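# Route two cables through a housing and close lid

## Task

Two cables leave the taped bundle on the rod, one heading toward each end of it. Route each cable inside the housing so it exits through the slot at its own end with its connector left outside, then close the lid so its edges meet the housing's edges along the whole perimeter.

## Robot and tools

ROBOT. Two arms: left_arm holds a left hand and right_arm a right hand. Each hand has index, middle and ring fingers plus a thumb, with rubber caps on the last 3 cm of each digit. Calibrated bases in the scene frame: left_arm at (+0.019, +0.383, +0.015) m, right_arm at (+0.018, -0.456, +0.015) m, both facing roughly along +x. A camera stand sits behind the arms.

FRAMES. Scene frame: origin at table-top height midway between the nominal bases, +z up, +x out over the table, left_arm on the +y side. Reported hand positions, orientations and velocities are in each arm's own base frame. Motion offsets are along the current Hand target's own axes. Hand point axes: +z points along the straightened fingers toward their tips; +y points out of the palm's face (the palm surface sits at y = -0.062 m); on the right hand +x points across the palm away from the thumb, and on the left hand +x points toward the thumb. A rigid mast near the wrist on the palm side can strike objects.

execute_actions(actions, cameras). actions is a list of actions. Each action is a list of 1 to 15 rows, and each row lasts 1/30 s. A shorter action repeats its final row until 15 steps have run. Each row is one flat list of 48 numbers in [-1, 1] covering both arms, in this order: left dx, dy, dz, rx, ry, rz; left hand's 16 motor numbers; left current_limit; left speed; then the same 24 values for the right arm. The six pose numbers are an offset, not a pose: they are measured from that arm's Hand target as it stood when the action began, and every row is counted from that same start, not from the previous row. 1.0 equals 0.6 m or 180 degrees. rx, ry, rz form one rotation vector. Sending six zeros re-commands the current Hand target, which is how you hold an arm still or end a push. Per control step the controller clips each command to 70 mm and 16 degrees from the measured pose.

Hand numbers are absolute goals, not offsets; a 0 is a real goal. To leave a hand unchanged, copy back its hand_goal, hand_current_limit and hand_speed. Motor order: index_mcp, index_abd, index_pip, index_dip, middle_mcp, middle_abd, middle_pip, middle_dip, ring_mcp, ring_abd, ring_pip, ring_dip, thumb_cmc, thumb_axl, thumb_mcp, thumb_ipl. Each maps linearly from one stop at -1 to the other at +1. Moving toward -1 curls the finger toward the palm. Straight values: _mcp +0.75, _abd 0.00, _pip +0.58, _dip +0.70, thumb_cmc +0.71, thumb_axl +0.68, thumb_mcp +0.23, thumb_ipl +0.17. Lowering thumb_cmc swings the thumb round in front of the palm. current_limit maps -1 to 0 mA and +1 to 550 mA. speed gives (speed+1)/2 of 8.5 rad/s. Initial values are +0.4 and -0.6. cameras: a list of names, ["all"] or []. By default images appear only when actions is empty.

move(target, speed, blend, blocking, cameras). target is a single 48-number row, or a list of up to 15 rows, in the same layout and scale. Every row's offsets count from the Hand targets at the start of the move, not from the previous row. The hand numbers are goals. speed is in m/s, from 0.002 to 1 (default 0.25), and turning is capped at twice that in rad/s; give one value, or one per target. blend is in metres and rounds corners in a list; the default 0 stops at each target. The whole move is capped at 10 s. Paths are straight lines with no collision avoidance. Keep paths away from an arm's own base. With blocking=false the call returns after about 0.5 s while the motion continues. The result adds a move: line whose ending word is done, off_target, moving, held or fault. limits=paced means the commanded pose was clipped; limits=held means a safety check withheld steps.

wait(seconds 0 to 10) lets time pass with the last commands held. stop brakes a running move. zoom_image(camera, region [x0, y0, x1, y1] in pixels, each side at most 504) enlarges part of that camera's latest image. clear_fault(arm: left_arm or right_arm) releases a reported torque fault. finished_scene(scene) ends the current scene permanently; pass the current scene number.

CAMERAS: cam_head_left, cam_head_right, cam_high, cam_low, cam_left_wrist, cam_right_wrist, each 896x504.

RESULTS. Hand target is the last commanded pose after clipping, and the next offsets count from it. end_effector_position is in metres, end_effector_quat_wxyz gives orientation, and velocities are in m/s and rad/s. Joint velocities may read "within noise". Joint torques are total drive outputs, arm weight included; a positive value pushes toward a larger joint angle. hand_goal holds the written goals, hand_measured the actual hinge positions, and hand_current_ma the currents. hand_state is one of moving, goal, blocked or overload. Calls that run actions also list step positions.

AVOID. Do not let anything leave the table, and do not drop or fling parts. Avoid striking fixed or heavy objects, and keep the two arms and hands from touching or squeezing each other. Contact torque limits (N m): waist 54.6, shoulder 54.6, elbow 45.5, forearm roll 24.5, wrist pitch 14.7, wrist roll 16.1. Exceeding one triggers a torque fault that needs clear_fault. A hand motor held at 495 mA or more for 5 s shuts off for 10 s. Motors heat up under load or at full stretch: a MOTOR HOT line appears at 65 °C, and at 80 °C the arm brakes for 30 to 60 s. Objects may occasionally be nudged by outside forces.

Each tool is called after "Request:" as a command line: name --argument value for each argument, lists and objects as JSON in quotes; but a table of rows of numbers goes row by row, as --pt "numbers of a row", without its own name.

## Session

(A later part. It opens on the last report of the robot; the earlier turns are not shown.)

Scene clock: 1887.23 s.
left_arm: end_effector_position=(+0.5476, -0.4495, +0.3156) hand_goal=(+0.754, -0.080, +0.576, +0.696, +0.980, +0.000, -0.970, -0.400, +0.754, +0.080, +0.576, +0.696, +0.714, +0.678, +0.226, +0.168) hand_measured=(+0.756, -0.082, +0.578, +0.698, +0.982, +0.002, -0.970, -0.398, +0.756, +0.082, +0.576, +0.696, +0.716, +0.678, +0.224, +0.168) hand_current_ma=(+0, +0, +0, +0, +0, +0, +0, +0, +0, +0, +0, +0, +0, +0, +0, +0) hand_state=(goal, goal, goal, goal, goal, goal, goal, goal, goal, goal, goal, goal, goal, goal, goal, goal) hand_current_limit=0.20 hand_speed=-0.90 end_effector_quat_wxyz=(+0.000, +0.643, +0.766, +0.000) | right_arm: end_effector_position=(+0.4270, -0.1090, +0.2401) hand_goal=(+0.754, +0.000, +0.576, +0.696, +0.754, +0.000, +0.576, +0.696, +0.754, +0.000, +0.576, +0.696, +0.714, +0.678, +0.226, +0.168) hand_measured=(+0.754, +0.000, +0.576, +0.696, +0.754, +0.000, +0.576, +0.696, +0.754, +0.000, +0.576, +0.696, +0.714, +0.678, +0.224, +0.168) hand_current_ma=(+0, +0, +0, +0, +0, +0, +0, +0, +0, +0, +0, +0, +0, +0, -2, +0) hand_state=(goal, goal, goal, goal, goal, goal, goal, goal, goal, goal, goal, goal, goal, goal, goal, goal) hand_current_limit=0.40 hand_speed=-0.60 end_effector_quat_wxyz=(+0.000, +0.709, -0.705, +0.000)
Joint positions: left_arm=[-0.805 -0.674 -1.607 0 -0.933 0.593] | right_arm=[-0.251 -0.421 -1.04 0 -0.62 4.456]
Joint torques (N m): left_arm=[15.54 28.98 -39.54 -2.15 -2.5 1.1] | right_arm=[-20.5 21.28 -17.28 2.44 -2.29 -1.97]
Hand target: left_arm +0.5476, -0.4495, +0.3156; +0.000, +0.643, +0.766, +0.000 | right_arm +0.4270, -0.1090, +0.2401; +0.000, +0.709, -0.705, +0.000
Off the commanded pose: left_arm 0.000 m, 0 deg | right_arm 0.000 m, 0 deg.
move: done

Request:
move --target '[-0.1265,0.0810,0.2343,0,0,0.0667, 0.754,-0.08,0.576,0.696,0.98,0,-0.97,-0.4,0.754,0.08,0.576,0.696,0.714,0.678,0.226,0.168,0.2,-0.9, -0.25,0,0,0,0,0,0.754,0,0.576,0.696,0.754,0,0.576,0.696,0.754,0,0.576,0.696,0.714,0.678,0.226,0.168,0.4,-0.6]' --speed 0.15 --cameras '["all"]'

Request:
zoom_image --camera "cam_head_left" --region '[480, 240, 580, 360]'

Request:
zoom_image --camera "cam_low" --region '[300, 220, 430, 340]'

Request:
zoom_image --camera "cam_right_wrist" --region '[480, 0, 896, 330]'

Scene clock: 1905.77 s.
left_arm: end_effector_position=(+0.6086, -0.5160, +0.1751) hand_goal=(+0.754, -0.080, +0.576, +0.696, +0.980, +0.000, -0.970, -0.400, +0.754, +0.080, +0.576, +0.696, +0.714, +0.678, +0.226, +0.168) hand_measured=(+0.754, -0.082, +0.578, +0.698, +0.982, +0.002, -0.970, -0.398, +0.756, +0.082, +0.576, +0.696, +0.716, +0.678, +0.224, +0.168) hand_current_ma=(+0, +0, +0, +0, +0, +0, +0, +0, +0, +0, +0, +0, +0, +0, +0, +0) hand_state=(goal, goal, goal, goal, goal, goal, goal, goal, goal, goal, goal, goal, goal, goal, goal, goal) hand_current_limit=0.20 hand_speed=-0.90 end_effector_quat_wxyz=(+0.000, +0.720, +0.694, +0.000) | right_arm: end_effector_position=(+0.4262, +0.0409, +0.2401) hand_goal=(+0.754, +0.000, +0.576, +0.696, +0.754, +0.000, +0.576, +0.696, +0.754, +0.000, +0.576, +0.696, +0.714, +0.678, +0.226, +0.168) hand_measured=(+0.754, +0.000, +0.576, +0.696, +0.754, +0.000, +0.576, +0.696, +0.754, +0.000, +0.576, +0.696, +0.714, +0.678, +0.224, +0.168) hand_current_ma=(+0, +0, +0, +0, +0, +0, +0, +0, +0, +0, +0, +0, +0, +0, -2, +0) hand_state=(goal, goal, goal, goal, goal, goal, goal, goal, goal, goal, goal, goal, goal, goal, goal, goal) hand_current_limit=0.40 hand_speed=-0.60 end_effector_quat_wxyz=(+0.000, +0.709, -0.705, +0.000)
Joint positions: left_arm=[-0.797 -1.017 -1.853 0 -0.836 0.81] | right_arm=[0.037 -0.385 -0.989 0 -0.604 4.743]
Joint torques (N m): left_arm=[15.34 36.49 -39.47 -1.74 -2.59 1.06] | right_arm=[17.02 18.67 -17.35 -1.59 -1.12 2.25]
Hand target: left_arm +0.6085, -0.5160, +0.1750; +0.000, +0.720, +0.694, +0.000 | right_arm +0.4261, +0.0410, +0.2401; +0.000, +0.709, -0.705, +0.000
Off the commanded pose: left_arm 0.000 m, 0 deg | right_arm 0.000 m, 0 deg.
move: done

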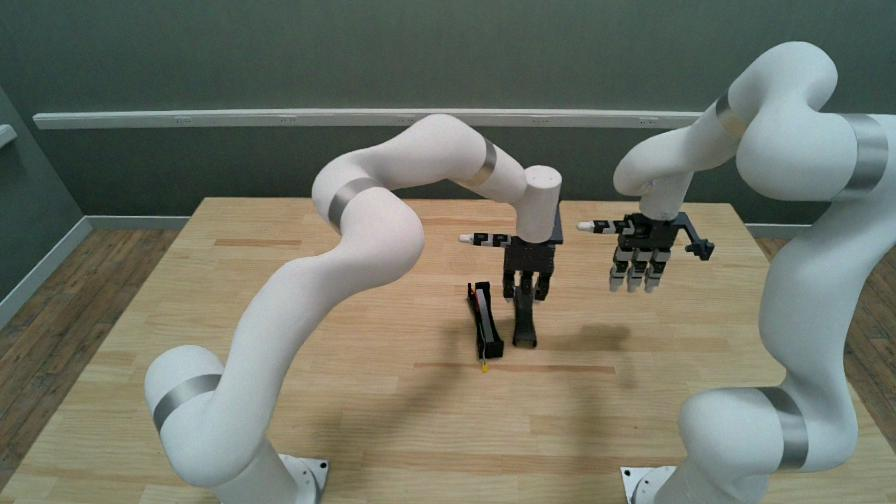

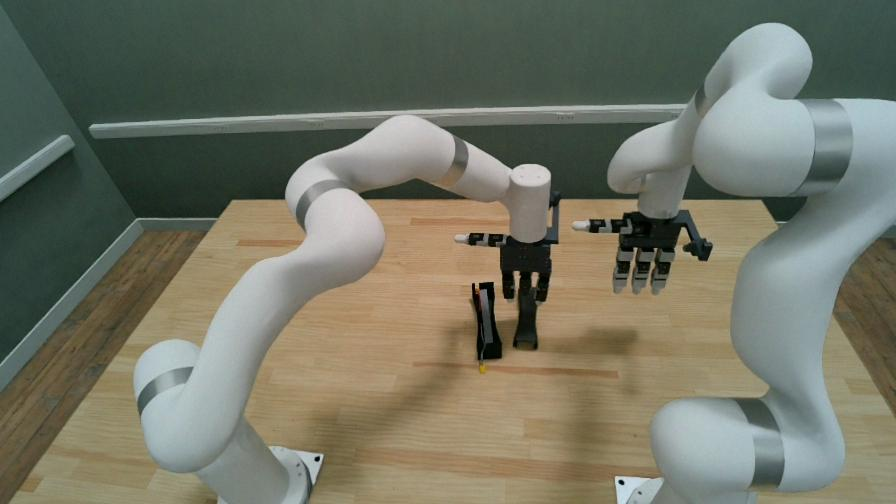

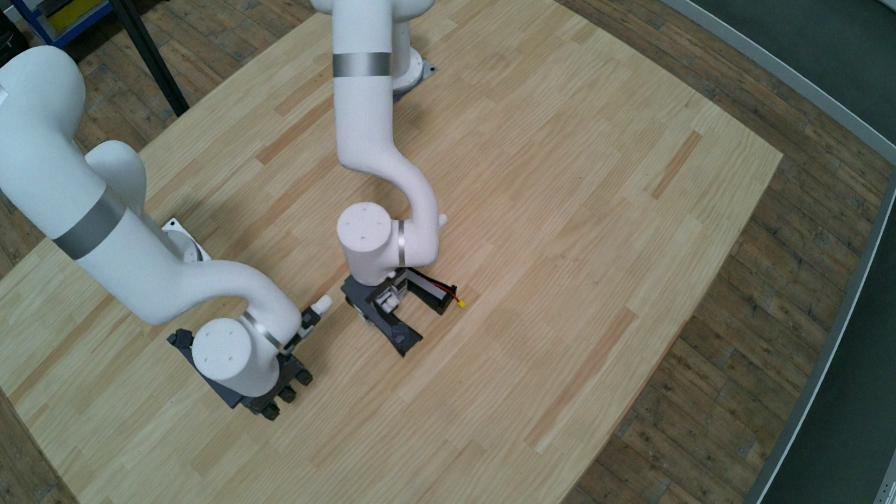

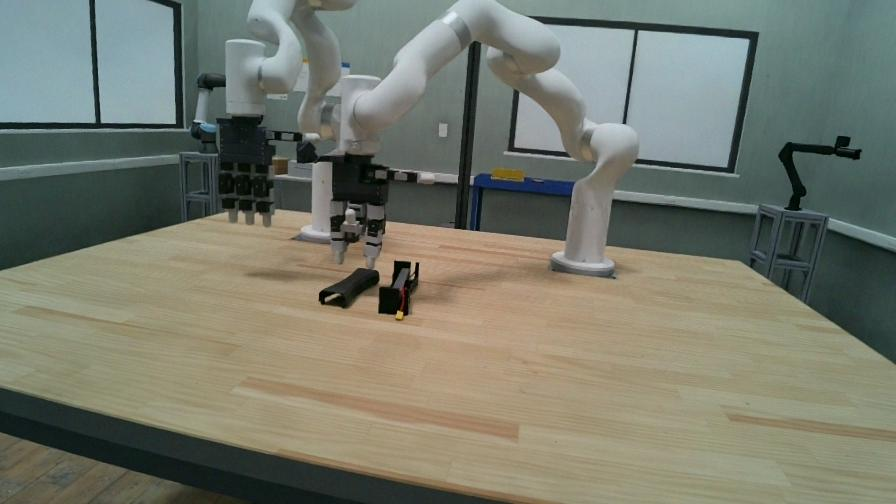

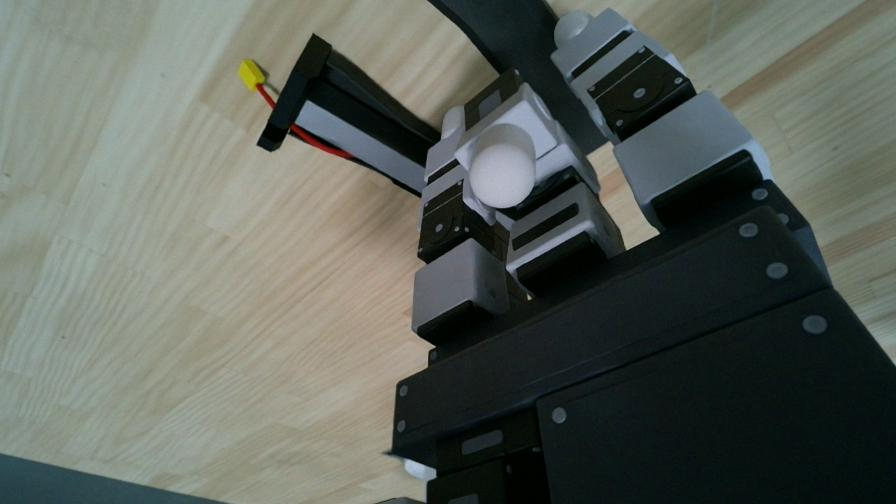

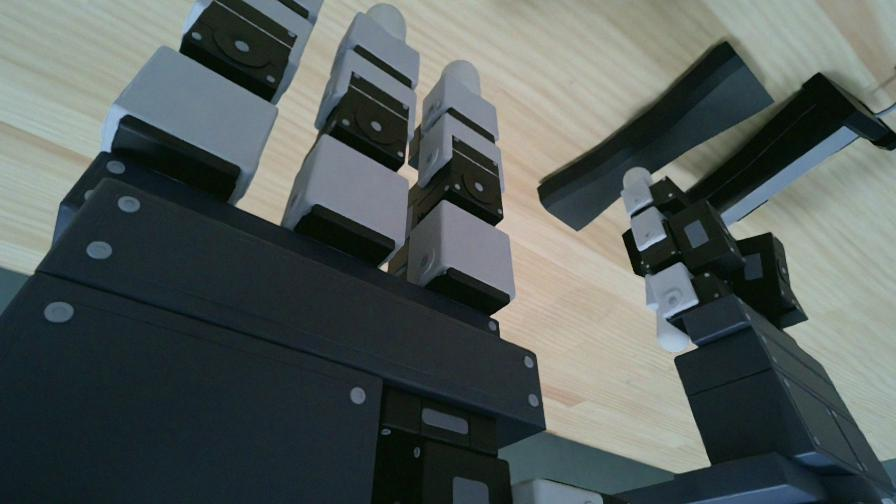

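Scaled by 4.200 from the camera's 896x504 image, which has a finer 1280x720 frame.

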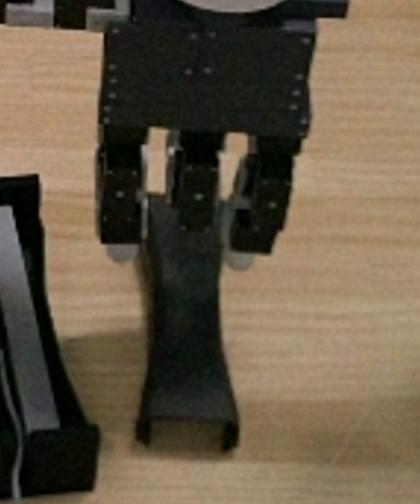

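Scaled by 3.877 from the camera's 896x504 image, which has a finer 1280x720 frame.

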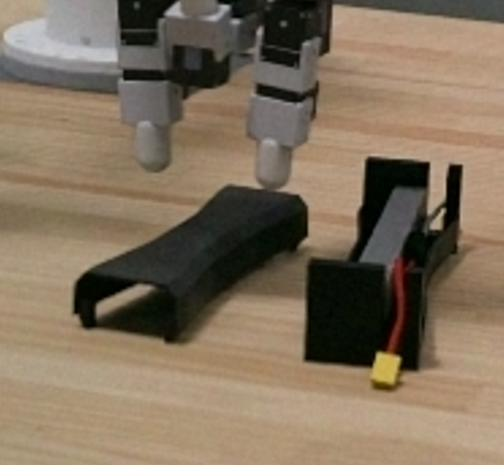

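Scaled by 1.212 from the camera's 896x504 image, which has a finer 1280x720 frame.

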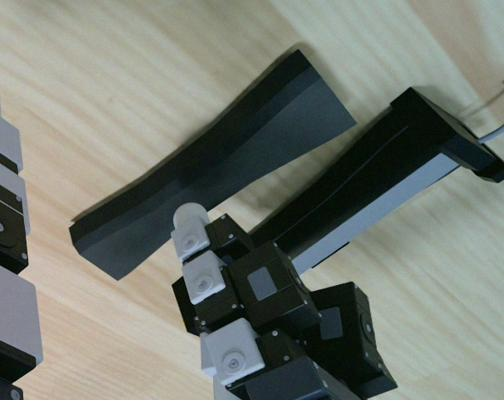

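Request:
move --target '[-0.0087,-0.0278,0.05,0,0,0, 0.754,-0.08,0.576,0.696,0.98,0,-0.97,-0.4,0.754,0.08,0.576,0.696,0.714,0.678,0.226,0.168,0.2,-0.9, 0,0,0,0,0,0,0.754,0,0.576,0.696,0.754,0,0.576,0.696,0.754,0,0.576,0.696,0.714,0.678,0.226,0.168,0.4,-0.6]' --speed 0.1 --cameras '["cam_head_left","cam_low","cam_left_wrist","cam_right_wrist"]'

Request:
zoom_image --camera "cam_head_left" --region '[480, 250, 580, 370]'

Request:
zoom_image --camera "cam_low" --region '[300, 220, 430, 340]'

Request:
zoom_image --camera "cam_right_wrist" --region '[520, 20, 800, 260]'

Scene clock: 1937.27 s.
left_arm: end_effector_position=(+0.5917, -0.5206, +0.1451) hand_goal=(+0.754, -0.080, +0.576, +0.696, +0.980, +0.000, -0.970, -0.400, +0.754, +0.080, +0.576, +0.696, +0.714, +0.678, +0.226, +0.168) hand_measured=(+0.754, -0.082, +0.578, +0.698, +0.982, +0.002, -0.970, -0.398, +0.754, +0.082, +0.576, +0.696, +0.716, +0.678, +0.224, +0.168) hand_current_ma=(+0, +0, +0, +0, +0, +0, +0, +0, +0, +0, +0, +0, +0, +0, +0, +0) hand_state=(goal, goal, goal, goal, goal, goal, goal, goal, goal, goal, goal, goal, goal, goal, goal, goal) hand_current_limit=0.20 hand_speed=-0.90 end_effector_quat_wxyz=(+0.000, +0.720, +0.694, +0.000) | right_arm: end_effector_position=(+0.4261, +0.0410, +0.2401) hand_goal=(+0.754, +0.000, +0.576, +0.696, +0.754, +0.000, +0.576, +0.696, +0.754, +0.000, +0.576, +0.696, +0.714, +0.678, +0.226, +0.168) hand_measured=(+0.754, +0.000, +0.576, +0.696, +0.754, +0.000, +0.576, +0.696, +0.754, +0.000, +0.576, +0.696, +0.714, +0.678, +0.224, +0.168) hand_current_ma=(+0, +0, +0, +0, +0, +0, +0, +0, +0, +0, +0, +0, +0, +0, -2, +0) hand_state=(goal, goal, goal, goal, goal, goal, goal, goal, goal, goal, goal, goal, goal, goal, goal, goal) hand_current_limit=0.40 hand_speed=-0.60 end_effector_quat_wxyz=(+0.000, +0.709, -0.705, +0.000)
Joint positions: left_arm=[-0.818 -1.032 -1.807 0 -0.775 0.789] | right_arm=[0.037 -0.385 -0.989 0 -0.605 4.743]
Joint torques (N m): left_arm=[-13.83 35.97 -20.27 0.24 2.9 -1.26] | right_arm=[17.73 19.92 -16.92 -1.44 -2.43 1.34]
Hand target: left_arm +0.5917, -0.5206, +0.1450; +0.000, +0.720, +0.694, +0.000 | right_arm +0.4261, +0.0410, +0.2401; +0.000, +0.709, -0.705, +0.000
Off the commanded pose: left_arm 0.000 m, 0 deg | right_arm 0.000 m, 0 deg.
move: done
Images, in order (width x height): cam_head_left 896x504, cam_low 896x504, cam_left_wrist 896x504, cam_right_wrist 896x504.

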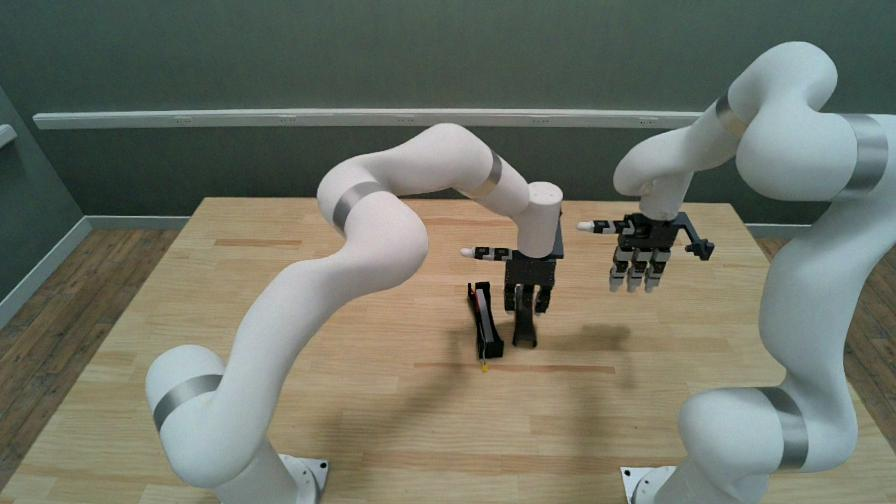

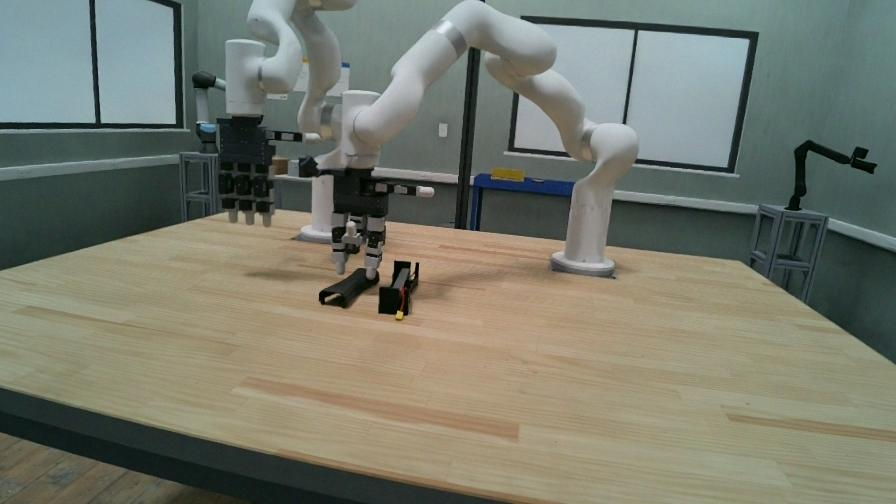

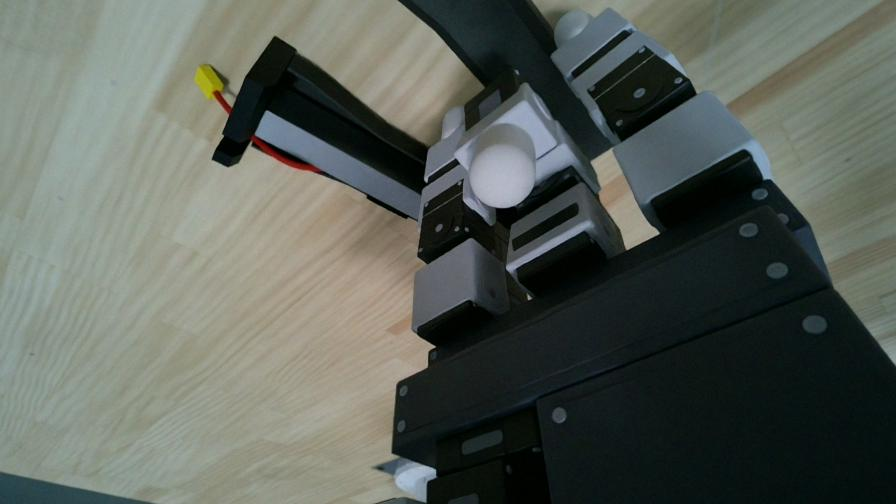

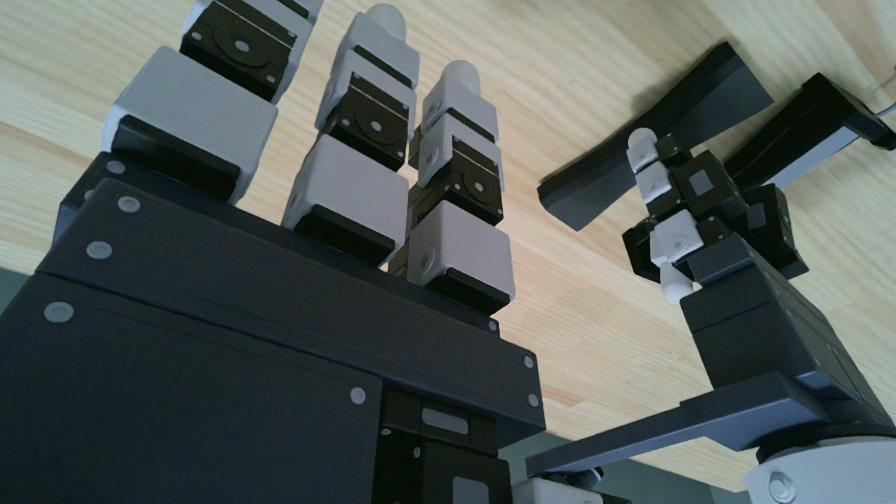

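Scaled by 4.200 from the camera's 896x504 image, which has a finer 1280x720 frame.

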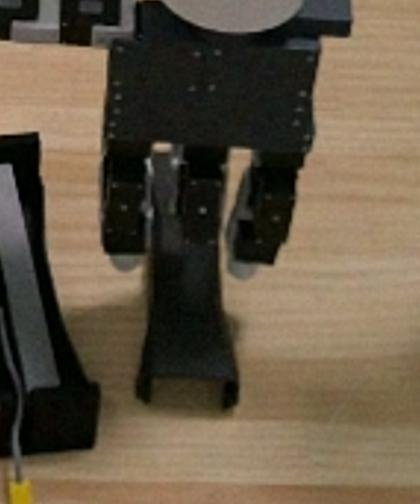

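Scaled by 3.877 from the camera's 896x504 image, which has a finer 1280x720 frame.

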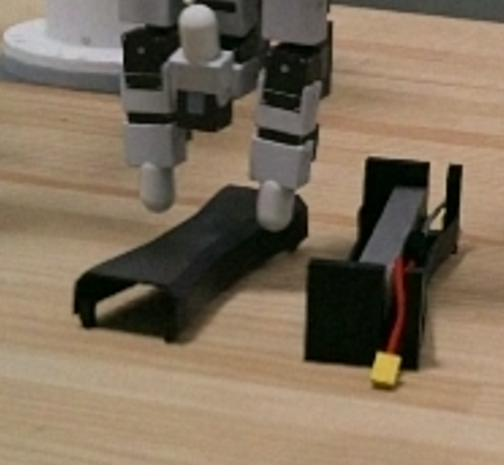

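Scaled by 1.800 from the camera's 896x504 image, which has a finer 1280x720 frame.

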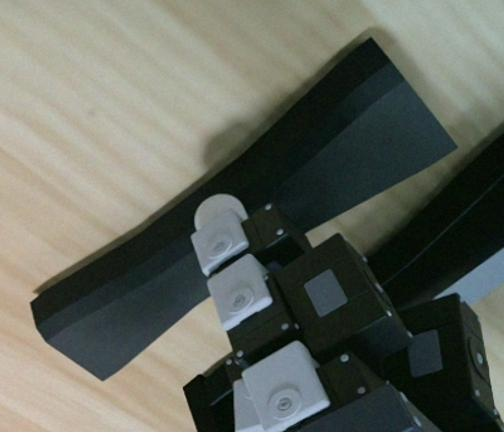

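Request:
move --target '[-0.0073,-0.0078,0.0608,0,0,0, 0.754,-0.08,0.576,0.696,0.98,0,-0.97,-0.4,0.754,0.08,0.576,0.696,0.714,0.678,0.226,0.168,0.2,-0.9, 0,0,0,0,0,0,0.754,0,0.576,0.696,0.754,0,0.576,0.696,0.754,0,0.576,0.696,0.714,0.678,0.226,0.168,0.4,-0.6]' --speed 0.06 --cameras '["cam_head_left","cam_low","cam_left_wrist","cam_right_wrist"]'

Request:
zoom_image --camera "cam_head_left" --region '[480, 250, 580, 370]'

Request:
zoom_image --camera "cam_low" --region '[300, 220, 430, 340]'

Request:
zoom_image --camera "cam_right_wrist" --region '[520, 20, 800, 260]'

Scene clock: 1958.17 s.
left_arm: end_effector_position=(+0.5869, -0.5248, +0.1086) hand_goal=(+0.754, -0.080, +0.576, +0.696, +0.980, +0.000, -0.970, -0.400, +0.754, +0.080, +0.576, +0.696, +0.714, +0.678, +0.226, +0.168) hand_measured=(+0.754, -0.082, +0.578, +0.698, +0.982, +0.002, -0.970, -0.398, +0.754, +0.082, +0.576, +0.696, +0.716, +0.678, +0.224, +0.168) hand_current_ma=(+0, +0, +0, +0, +0, +0, +0, +0, +0, +0, +0, +0, +0, +0, +0, +0) hand_state=(goal, goal, goal, goal, goal, goal, goal, goal, goal, goal, goal, goal, goal, goal, goal, goal) hand_current_limit=0.20 hand_speed=-0.90 end_effector_quat_wxyz=(+0.000, +0.720, +0.694, +0.000) | right_arm: end_effector_position=(+0.4261, +0.0410, +0.2401) hand_goal=(+0.754, +0.000, +0.576, +0.696, +0.754, +0.000, +0.576, +0.696, +0.754, +0.000, +0.576, +0.696, +0.714, +0.678, +0.226, +0.168) hand_measured=(+0.754, +0.000, +0.576, +0.696, +0.754, +0.000, +0.576, +0.696, +0.754, +0.000, +0.576, +0.696, +0.714, +0.678, +0.224, +0.168) hand_current_ma=(+0, +0, +0, +0, +0, +0, +0, +0, +0, +0, +0, +0, +0, +0, -2, +0) hand_state=(goal, goal, goal, goal, goal, goal, goal, goal, goal, goal, goal, goal, goal, goal, goal, goal) hand_current_limit=0.40 hand_speed=-0.60 end_effector_quat_wxyz=(+0.000, +0.709, -0.705, +0.000)
Joint positions: left_arm=[-0.827 -1.083 -1.81 0 -0.727 0.78] | right_arm=[0.037 -0.385 -0.989 0 -0.605 4.743]
Joint torques (N m): left_arm=[-14.39 36.7 -38.21 0.96 2.79 -1.3] | right_arm=[17.38 19.79 -16.9 -1.59 -2.44 0.77]
Hand target: left_arm +0.5869, -0.5248, +0.1086; +0.000, +0.720, +0.694, +0.000 | right_arm +0.4261, +0.0410, +0.2401; +0.000, +0.709, -0.705, +0.000
Off the commanded pose: left_arm 0.000 m, 0 deg | right_arm 0.000 m, 0 deg.
move: done
Images, in order (width x height): cam_head_left 896x504, cam_low 896x504, cam_left_wrist 896x504, cam_right_wrist 896x504.

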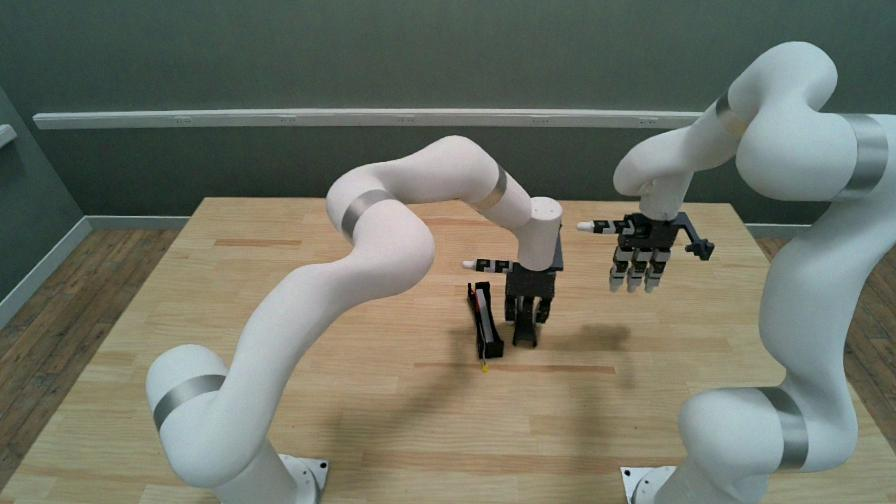

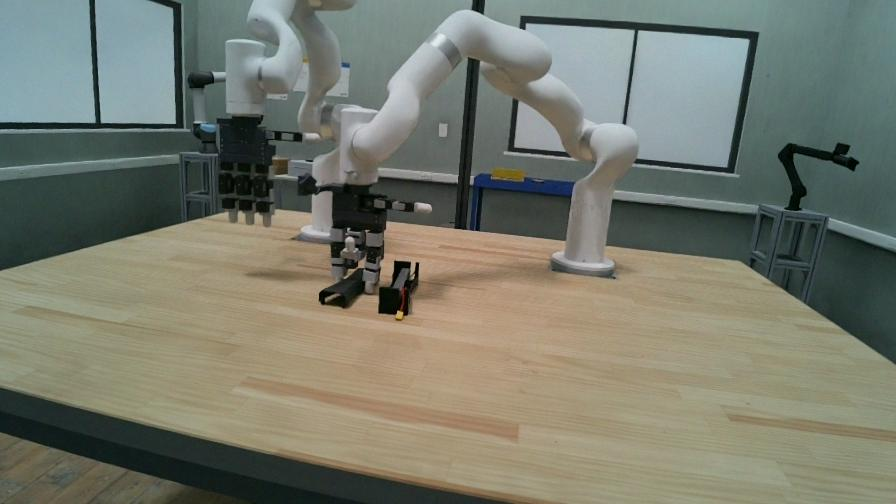

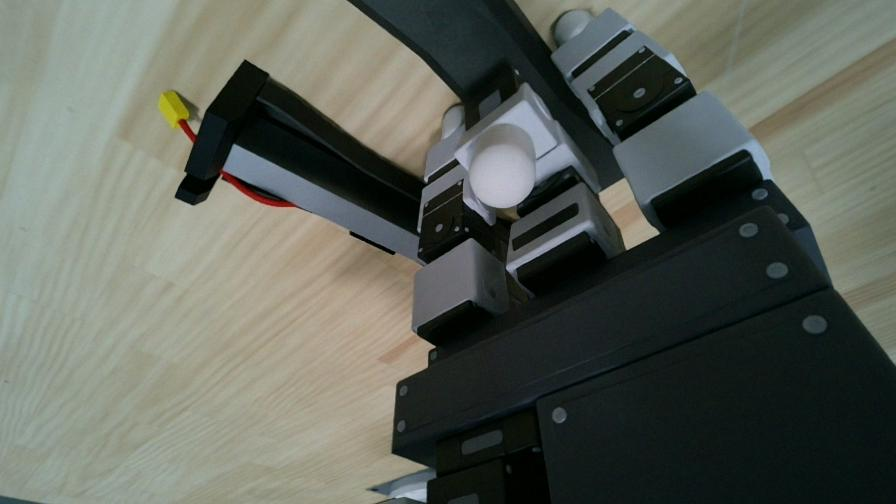

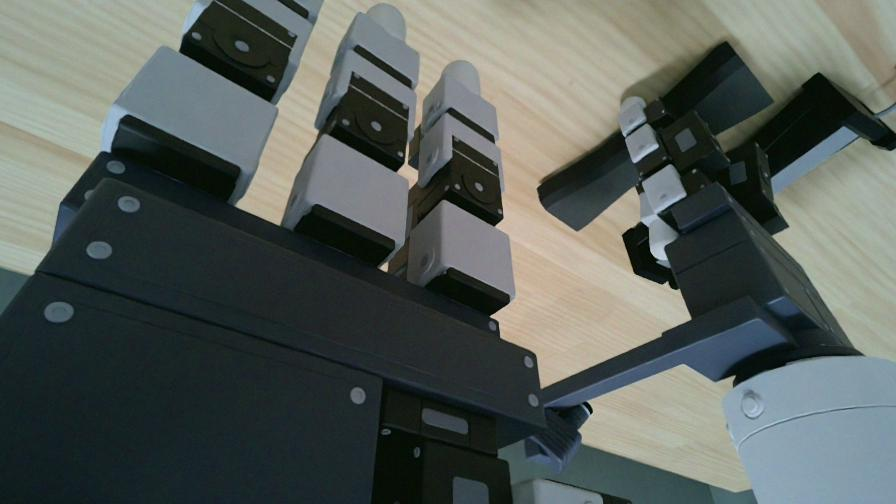

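Scaled by 4.200 from the camera's 896x504 image, which has a finer 1280x720 frame.

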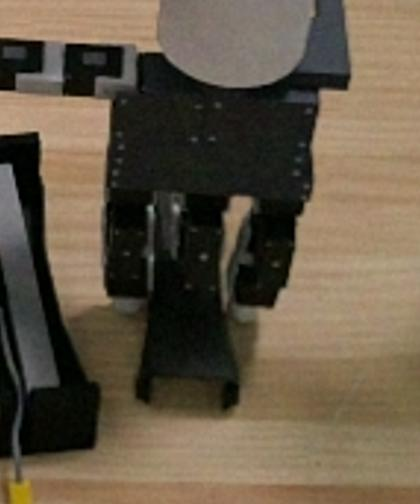

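Scaled by 3.877 from the camera's 896x504 image, which has a finer 1280x720 frame.

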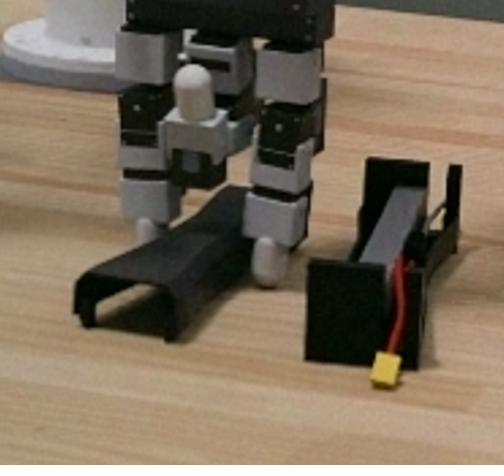

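Scaled by 1.800 from the camera's 896x504 image, which has a finer 1280x720 frame.

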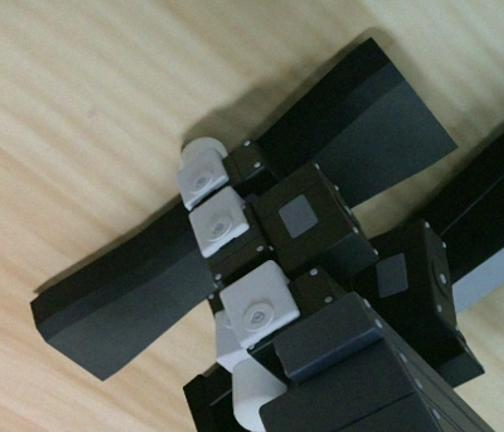

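Request:
move --pt "-0.0011 -0.0167 0 0 0 0 0.754 -0.08 0.576 0.696 0.98 0 -0.97 -0.4 0.754 0.08 0.576 0.696 0.714 0.678 0.226 0.168 0.2 -0.9 0 0 0 0 0 0 0.754 0 0.576 0.696 0.754 0 0.576 0.696 0.754 0 0.576 0.696 0.714 0.678 0.226 0.168 0.4 -0.6" --pt "-0.0011 -0.0167 0 0 0 0 0.754 -0.17 0.576 0.696 0.98 0 -0.97 -0.4 0.754 0.17 0.576 0.696 0.714 0.678 0.226 0.168 0.2 -0.9 0 0 0 0 0 0 0.754 0 0.576 0.696 0.754 0 0.576 0.696 0.754 0 0.576 0.696 0.714 0.678 0.226 0.168 0.4 -0.6" --speed 0.04 --cameras '["cam_head_left","cam_low","cam_right_wrist"]'

Request:
zoom_image --camera "cam_head_left" --region '[480, 250, 580, 370]'

Request:
zoom_image --camera "cam_low" --region '[300, 250, 390, 320]'

Request:
zoom_image --camera "cam_right_wrist" --region '[520, 20, 800, 260]'

Scene clock: 1972.97 s.
left_arm: end_effector_position=(+0.5768, -0.5251, +0.1086) hand_goal=(+0.754, -0.170, +0.576, +0.696, +0.980, +0.000, -0.970, -0.400, +0.754, +0.170, +0.576, +0.696, +0.714, +0.678, +0.226, +0.168) hand_measured=(+0.754, -0.122, +0.578, +0.698, +0.982, +0.002, -0.970, -0.398, +0.754, +0.124, +0.576, +0.696, +0.716, +0.678, +0.224, +0.168) hand_current_ma=(+0, +33, +0, +0, +0, +0, +0, +0, +0, -30, +0, +0, +0, +0, +0, +0) hand_state=(goal, blocked, goal, goal, goal, goal, goal, goal, goal, blocked, goal, goal, goal, goal, goal, goal) hand_current_limit=0.20 hand_speed=-0.90 end_effector_quat_wxyz=(+0.000, +0.720, +0.694, +0.000) | right_arm: end_effector_position=(+0.4261, +0.0410, +0.2401) hand_goal=(+0.754, +0.000, +0.576, +0.696, +0.754, +0.000, +0.576, +0.696, +0.754, +0.000, +0.576, +0.696, +0.714, +0.678, +0.226, +0.168) hand_measured=(+0.754, +0.000, +0.576, +0.696, +0.754, +0.000, +0.576, +0.696, +0.754, +0.000, +0.576, +0.696, +0.714, +0.678, +0.224, +0.168) hand_current_ma=(+0, +0, +0, +0, +0, +0, +0, +0, +0, +0, +0, +0, +0, +0, -2, +0) hand_state=(goal, goal, goal, goal, goal, goal, goal, goal, goal, goal, goal, goal, goal, goal, goal, goal) hand_current_limit=0.40 hand_speed=-0.60 end_effector_quat_wxyz=(+0.000, +0.709, -0.705, +0.000)
Joint positions: left_arm=[-0.837 -1.065 -1.778 0 -0.712 0.77] | right_arm=[0.037 -0.385 -0.989 0 -0.605 4.743]
Joint torques (N m): left_arm=[-13.23 60.1 -19.89 -1.38 2.69 -1.23] | right_arm=[17.13 19.29 -16.94 -1.73 -2.39 0.06]
Hand target: left_arm +0.5768, -0.5251, +0.1086; +0.000, +0.720, +0.694, +0.000 | right_arm +0.4261, +0.0410, +0.2401; +0.000, +0.709, -0.705, +0.000
Off the commanded pose: left_arm 0.000 m, 0 deg | right_arm 0.000 m, 0 deg.
move: done
Images, in order (width x height): cam_head_left 896x504, cam_low 896x504, cam_right_wrist 896x504.

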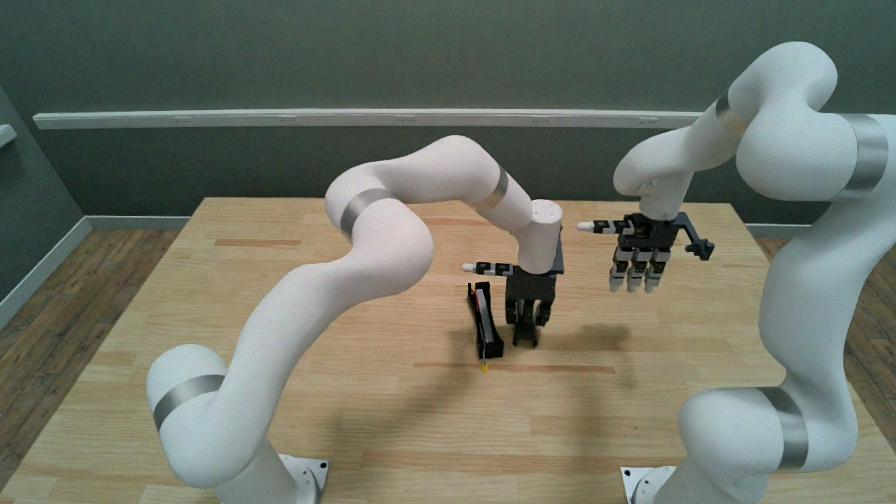

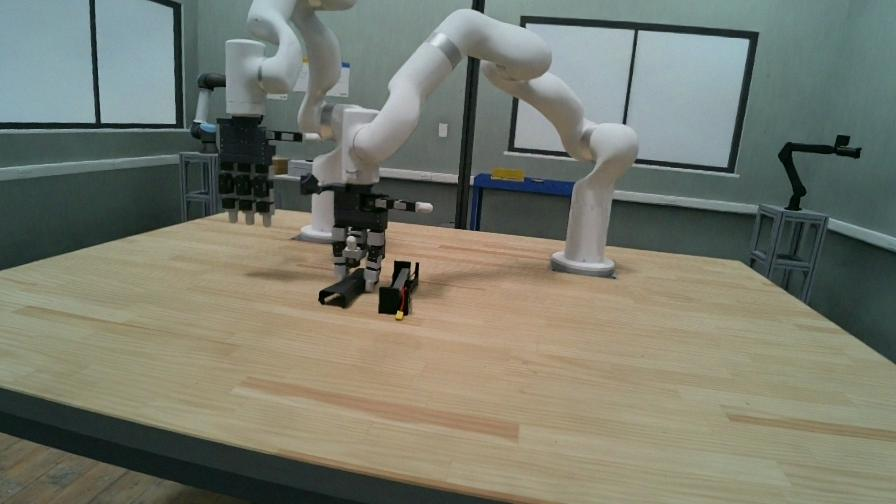

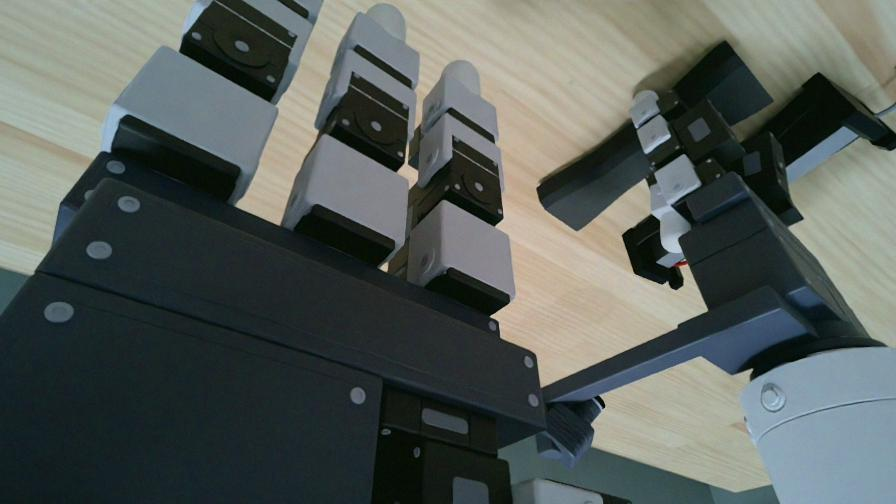

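Scaled by 4.200 from the camera's 896x504 image, which has a finer 1280x720 frame.

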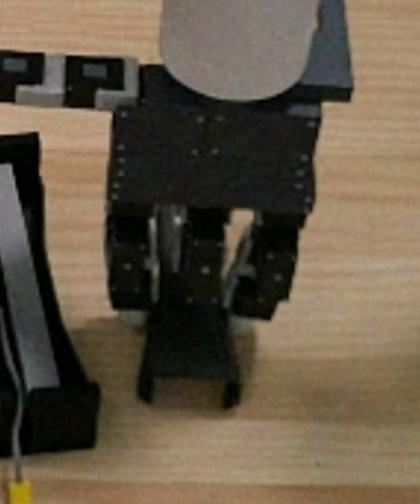

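Scaled by 5.600 from the camera's 896x504 image, which has a finer 1280x720 frame.

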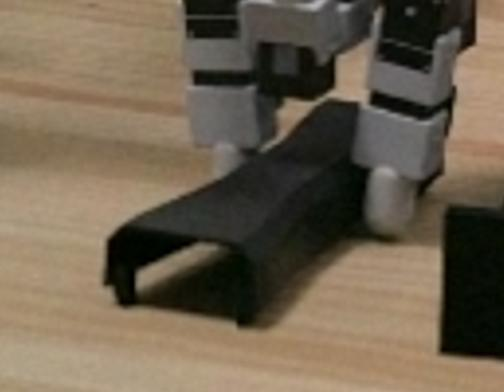

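Scaled by 1.800 from the camera's 896x504 image, which has a finer 1280x720 frame.

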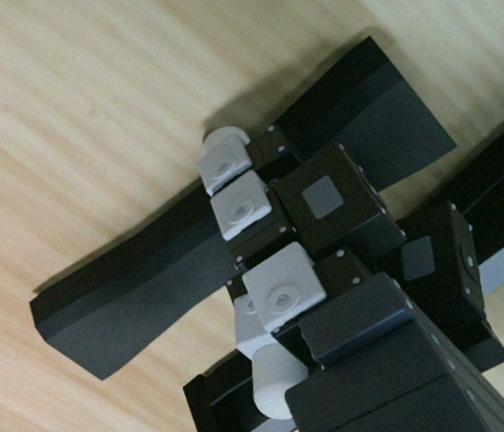

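Request:
move --pt "0 0 0 0 0 0 0.754 -0.30 0.576 0.696 0.98 0 -0.97 -0.4 0.754 0.30 0.576 0.696 0.714 0.678 0.226 0.168 0.3 -0.9 0 0 0 0 0 0 0.754 0 0.576 0.696 0.754 0 0.576 0.696 0.754 0 0.576 0.696 0.714 0.678 0.226 0.168 0.4 -0.6" --pt "0 0 -0.025 0 0 0 0.754 -0.30 0.576 0.696 0.98 0 -0.97 -0.4 0.754 0.30 0.576 0.696 0.714 0.678 0.226 0.168 0.3 -0.9 0 0 0 0 0 0 0.754 0 0.576 0.696 0.754 0 0.576 0.696 0.754 0 0.576 0.696 0.714 0.678 0.226 0.168 0.4 -0.6" --speed 0.03 --cameras '["cam_head_left","cam_low","cam_right_wrist"]'

Request:
zoom_image --camera "cam_head_left" --region '[480, 250, 580, 370]'

Request:
zoom_image --camera "cam_low" --region '[300, 250, 390, 320]'

Request:
zoom_image --camera "cam_right_wrist" --region '[520, 20, 800, 260]'

Scene clock: 1986.83 s.
left_arm: end_effector_position=(+0.5768, -0.5251, +0.1235) hand_goal=(+0.754, -0.300, +0.576, +0.696, +0.980, +0.000, -0.970, -0.400, +0.754, +0.300, +0.576, +0.696, +0.714, +0.678, +0.226, +0.168) hand_measured=(+0.754, -0.128, +0.578, +0.698, +0.982, +0.002, -0.970, -0.398, +0.754, +0.136, +0.576, +0.696, +0.716, +0.678, +0.224, +0.168) hand_current_ma=(+0, +357, +0, +0, +0, +0, +0, +0, +0, -330, +0, +0, +0, +0, +0, +0) hand_state=(goal, blocked, goal, goal, goal, goal, goal, goal, goal, blocked, goal, goal, goal, goal, goal, goal) hand_current_limit=0.30 hand_speed=-0.90 end_effector_quat_wxyz=(+0.000, +0.720, +0.694, +0.000) | right_arm: end_effector_position=(+0.4261, +0.0410, +0.2401) hand_goal=(+0.754, +0.000, +0.576, +0.696, +0.754, +0.000, +0.576, +0.696, +0.754, +0.000, +0.576, +0.696, +0.714, +0.678, +0.226, +0.168) hand_measured=(+0.754, +0.000, +0.576, +0.696, +0.754, +0.000, +0.576, +0.696, +0.754, +0.000, +0.576, +0.696, +0.714, +0.678, +0.224, +0.168) hand_current_ma=(+0, +0, +0, +0, +0, +0, +0, +0, +0, +0, +0, +0, +0, +0, -2, +0) hand_state=(goal, goal, goal, goal, goal, goal, goal, goal, goal, goal, goal, goal, goal, goal, goal, goal) hand_current_limit=0.40 hand_speed=-0.60 end_effector_quat_wxyz=(+0.000, +0.709, -0.705, +0.000)
Joint positions: left_arm=[-0.837 -1.044 -1.775 0 -0.732 0.77] | right_arm=[0.037 -0.385 -0.989 0 -0.605 4.743]
Joint torques (N m): left_arm=[-13.19 59.99 -19.94 -1.5 -2.56 -1.28] | right_arm=[16.95 19.97 -16.76 -1.83 -2.41 -0.53]
Hand target: left_arm +0.5768, -0.5251, +0.1236; +0.000, +0.720, +0.694, +0.000 | right_arm +0.4261, +0.0410, +0.2401; +0.000, +0.709, -0.705, +0.000
Off the commanded pose: left_arm 0.000 m, 0 deg | right_arm 0.000 m, 0 deg.
move: done
Images, in order (width x height): cam_head_left 896x504, cam_low 896x504, cam_right_wrist 896x504.

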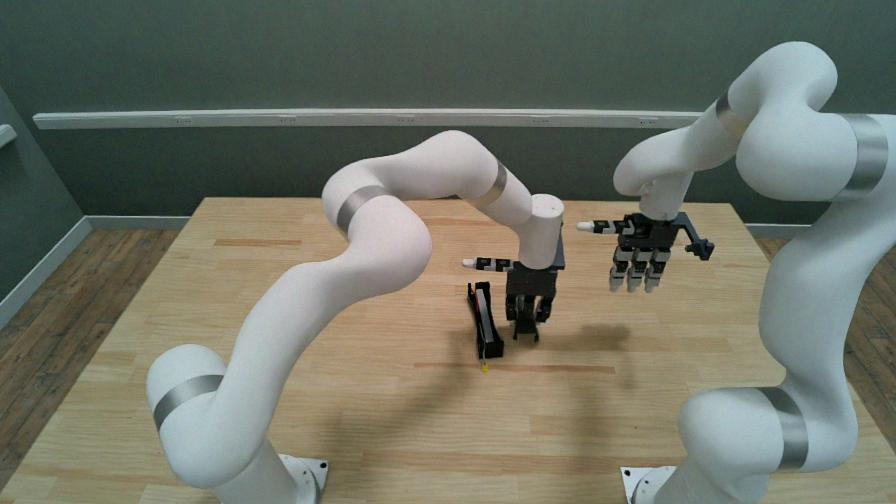

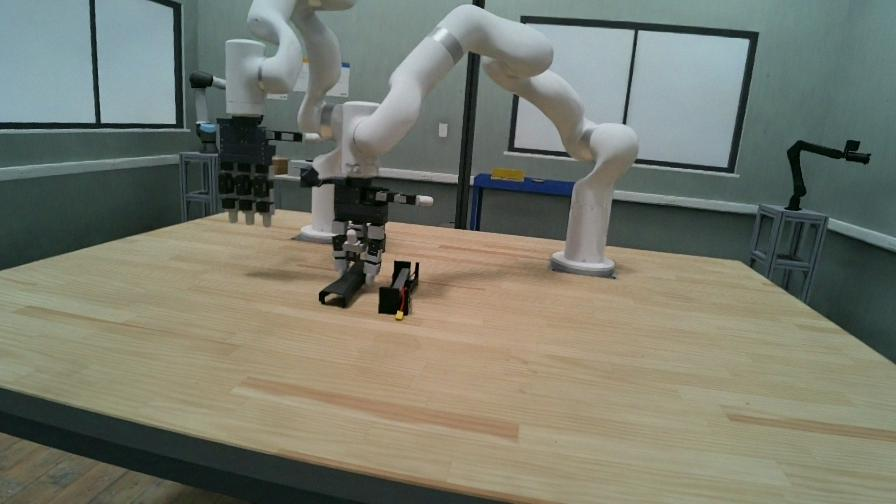

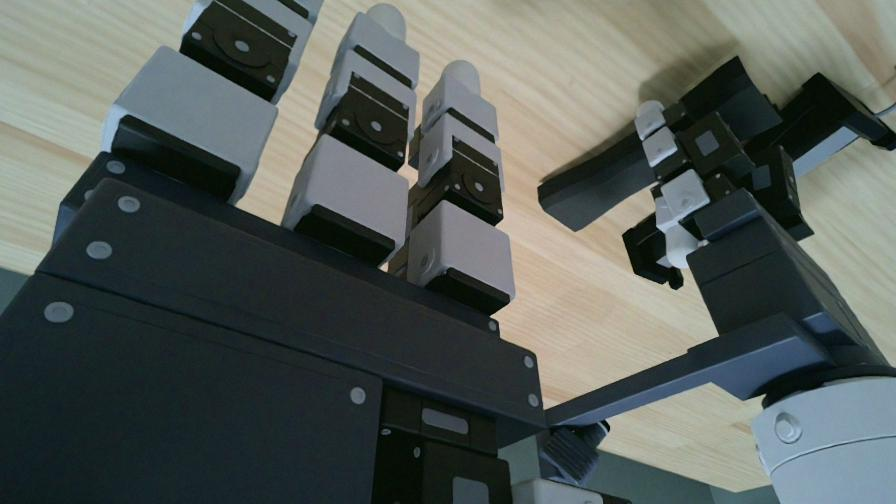

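Scaled by 4.200 from the camera's 896x504 image, which has a finer 1280x720 frame.

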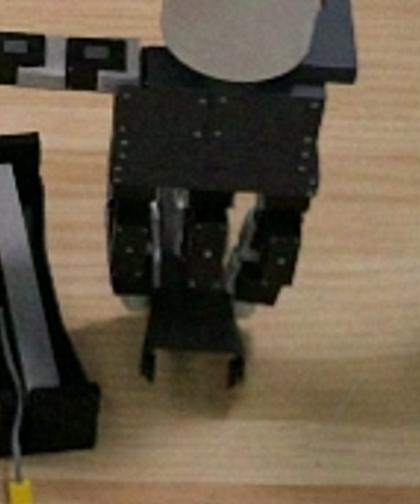

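Scaled by 5.600 from the camera's 896x504 image, which has a finer 1280x720 frame.

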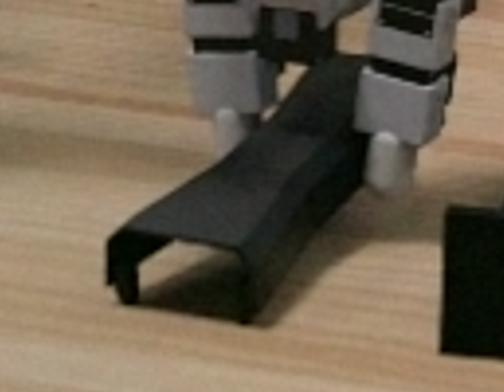

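Scaled by 1.800 from the camera's 896x504 image, which has a finer 1280x720 frame.

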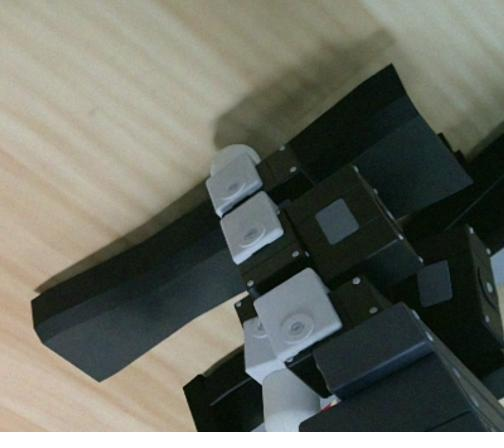

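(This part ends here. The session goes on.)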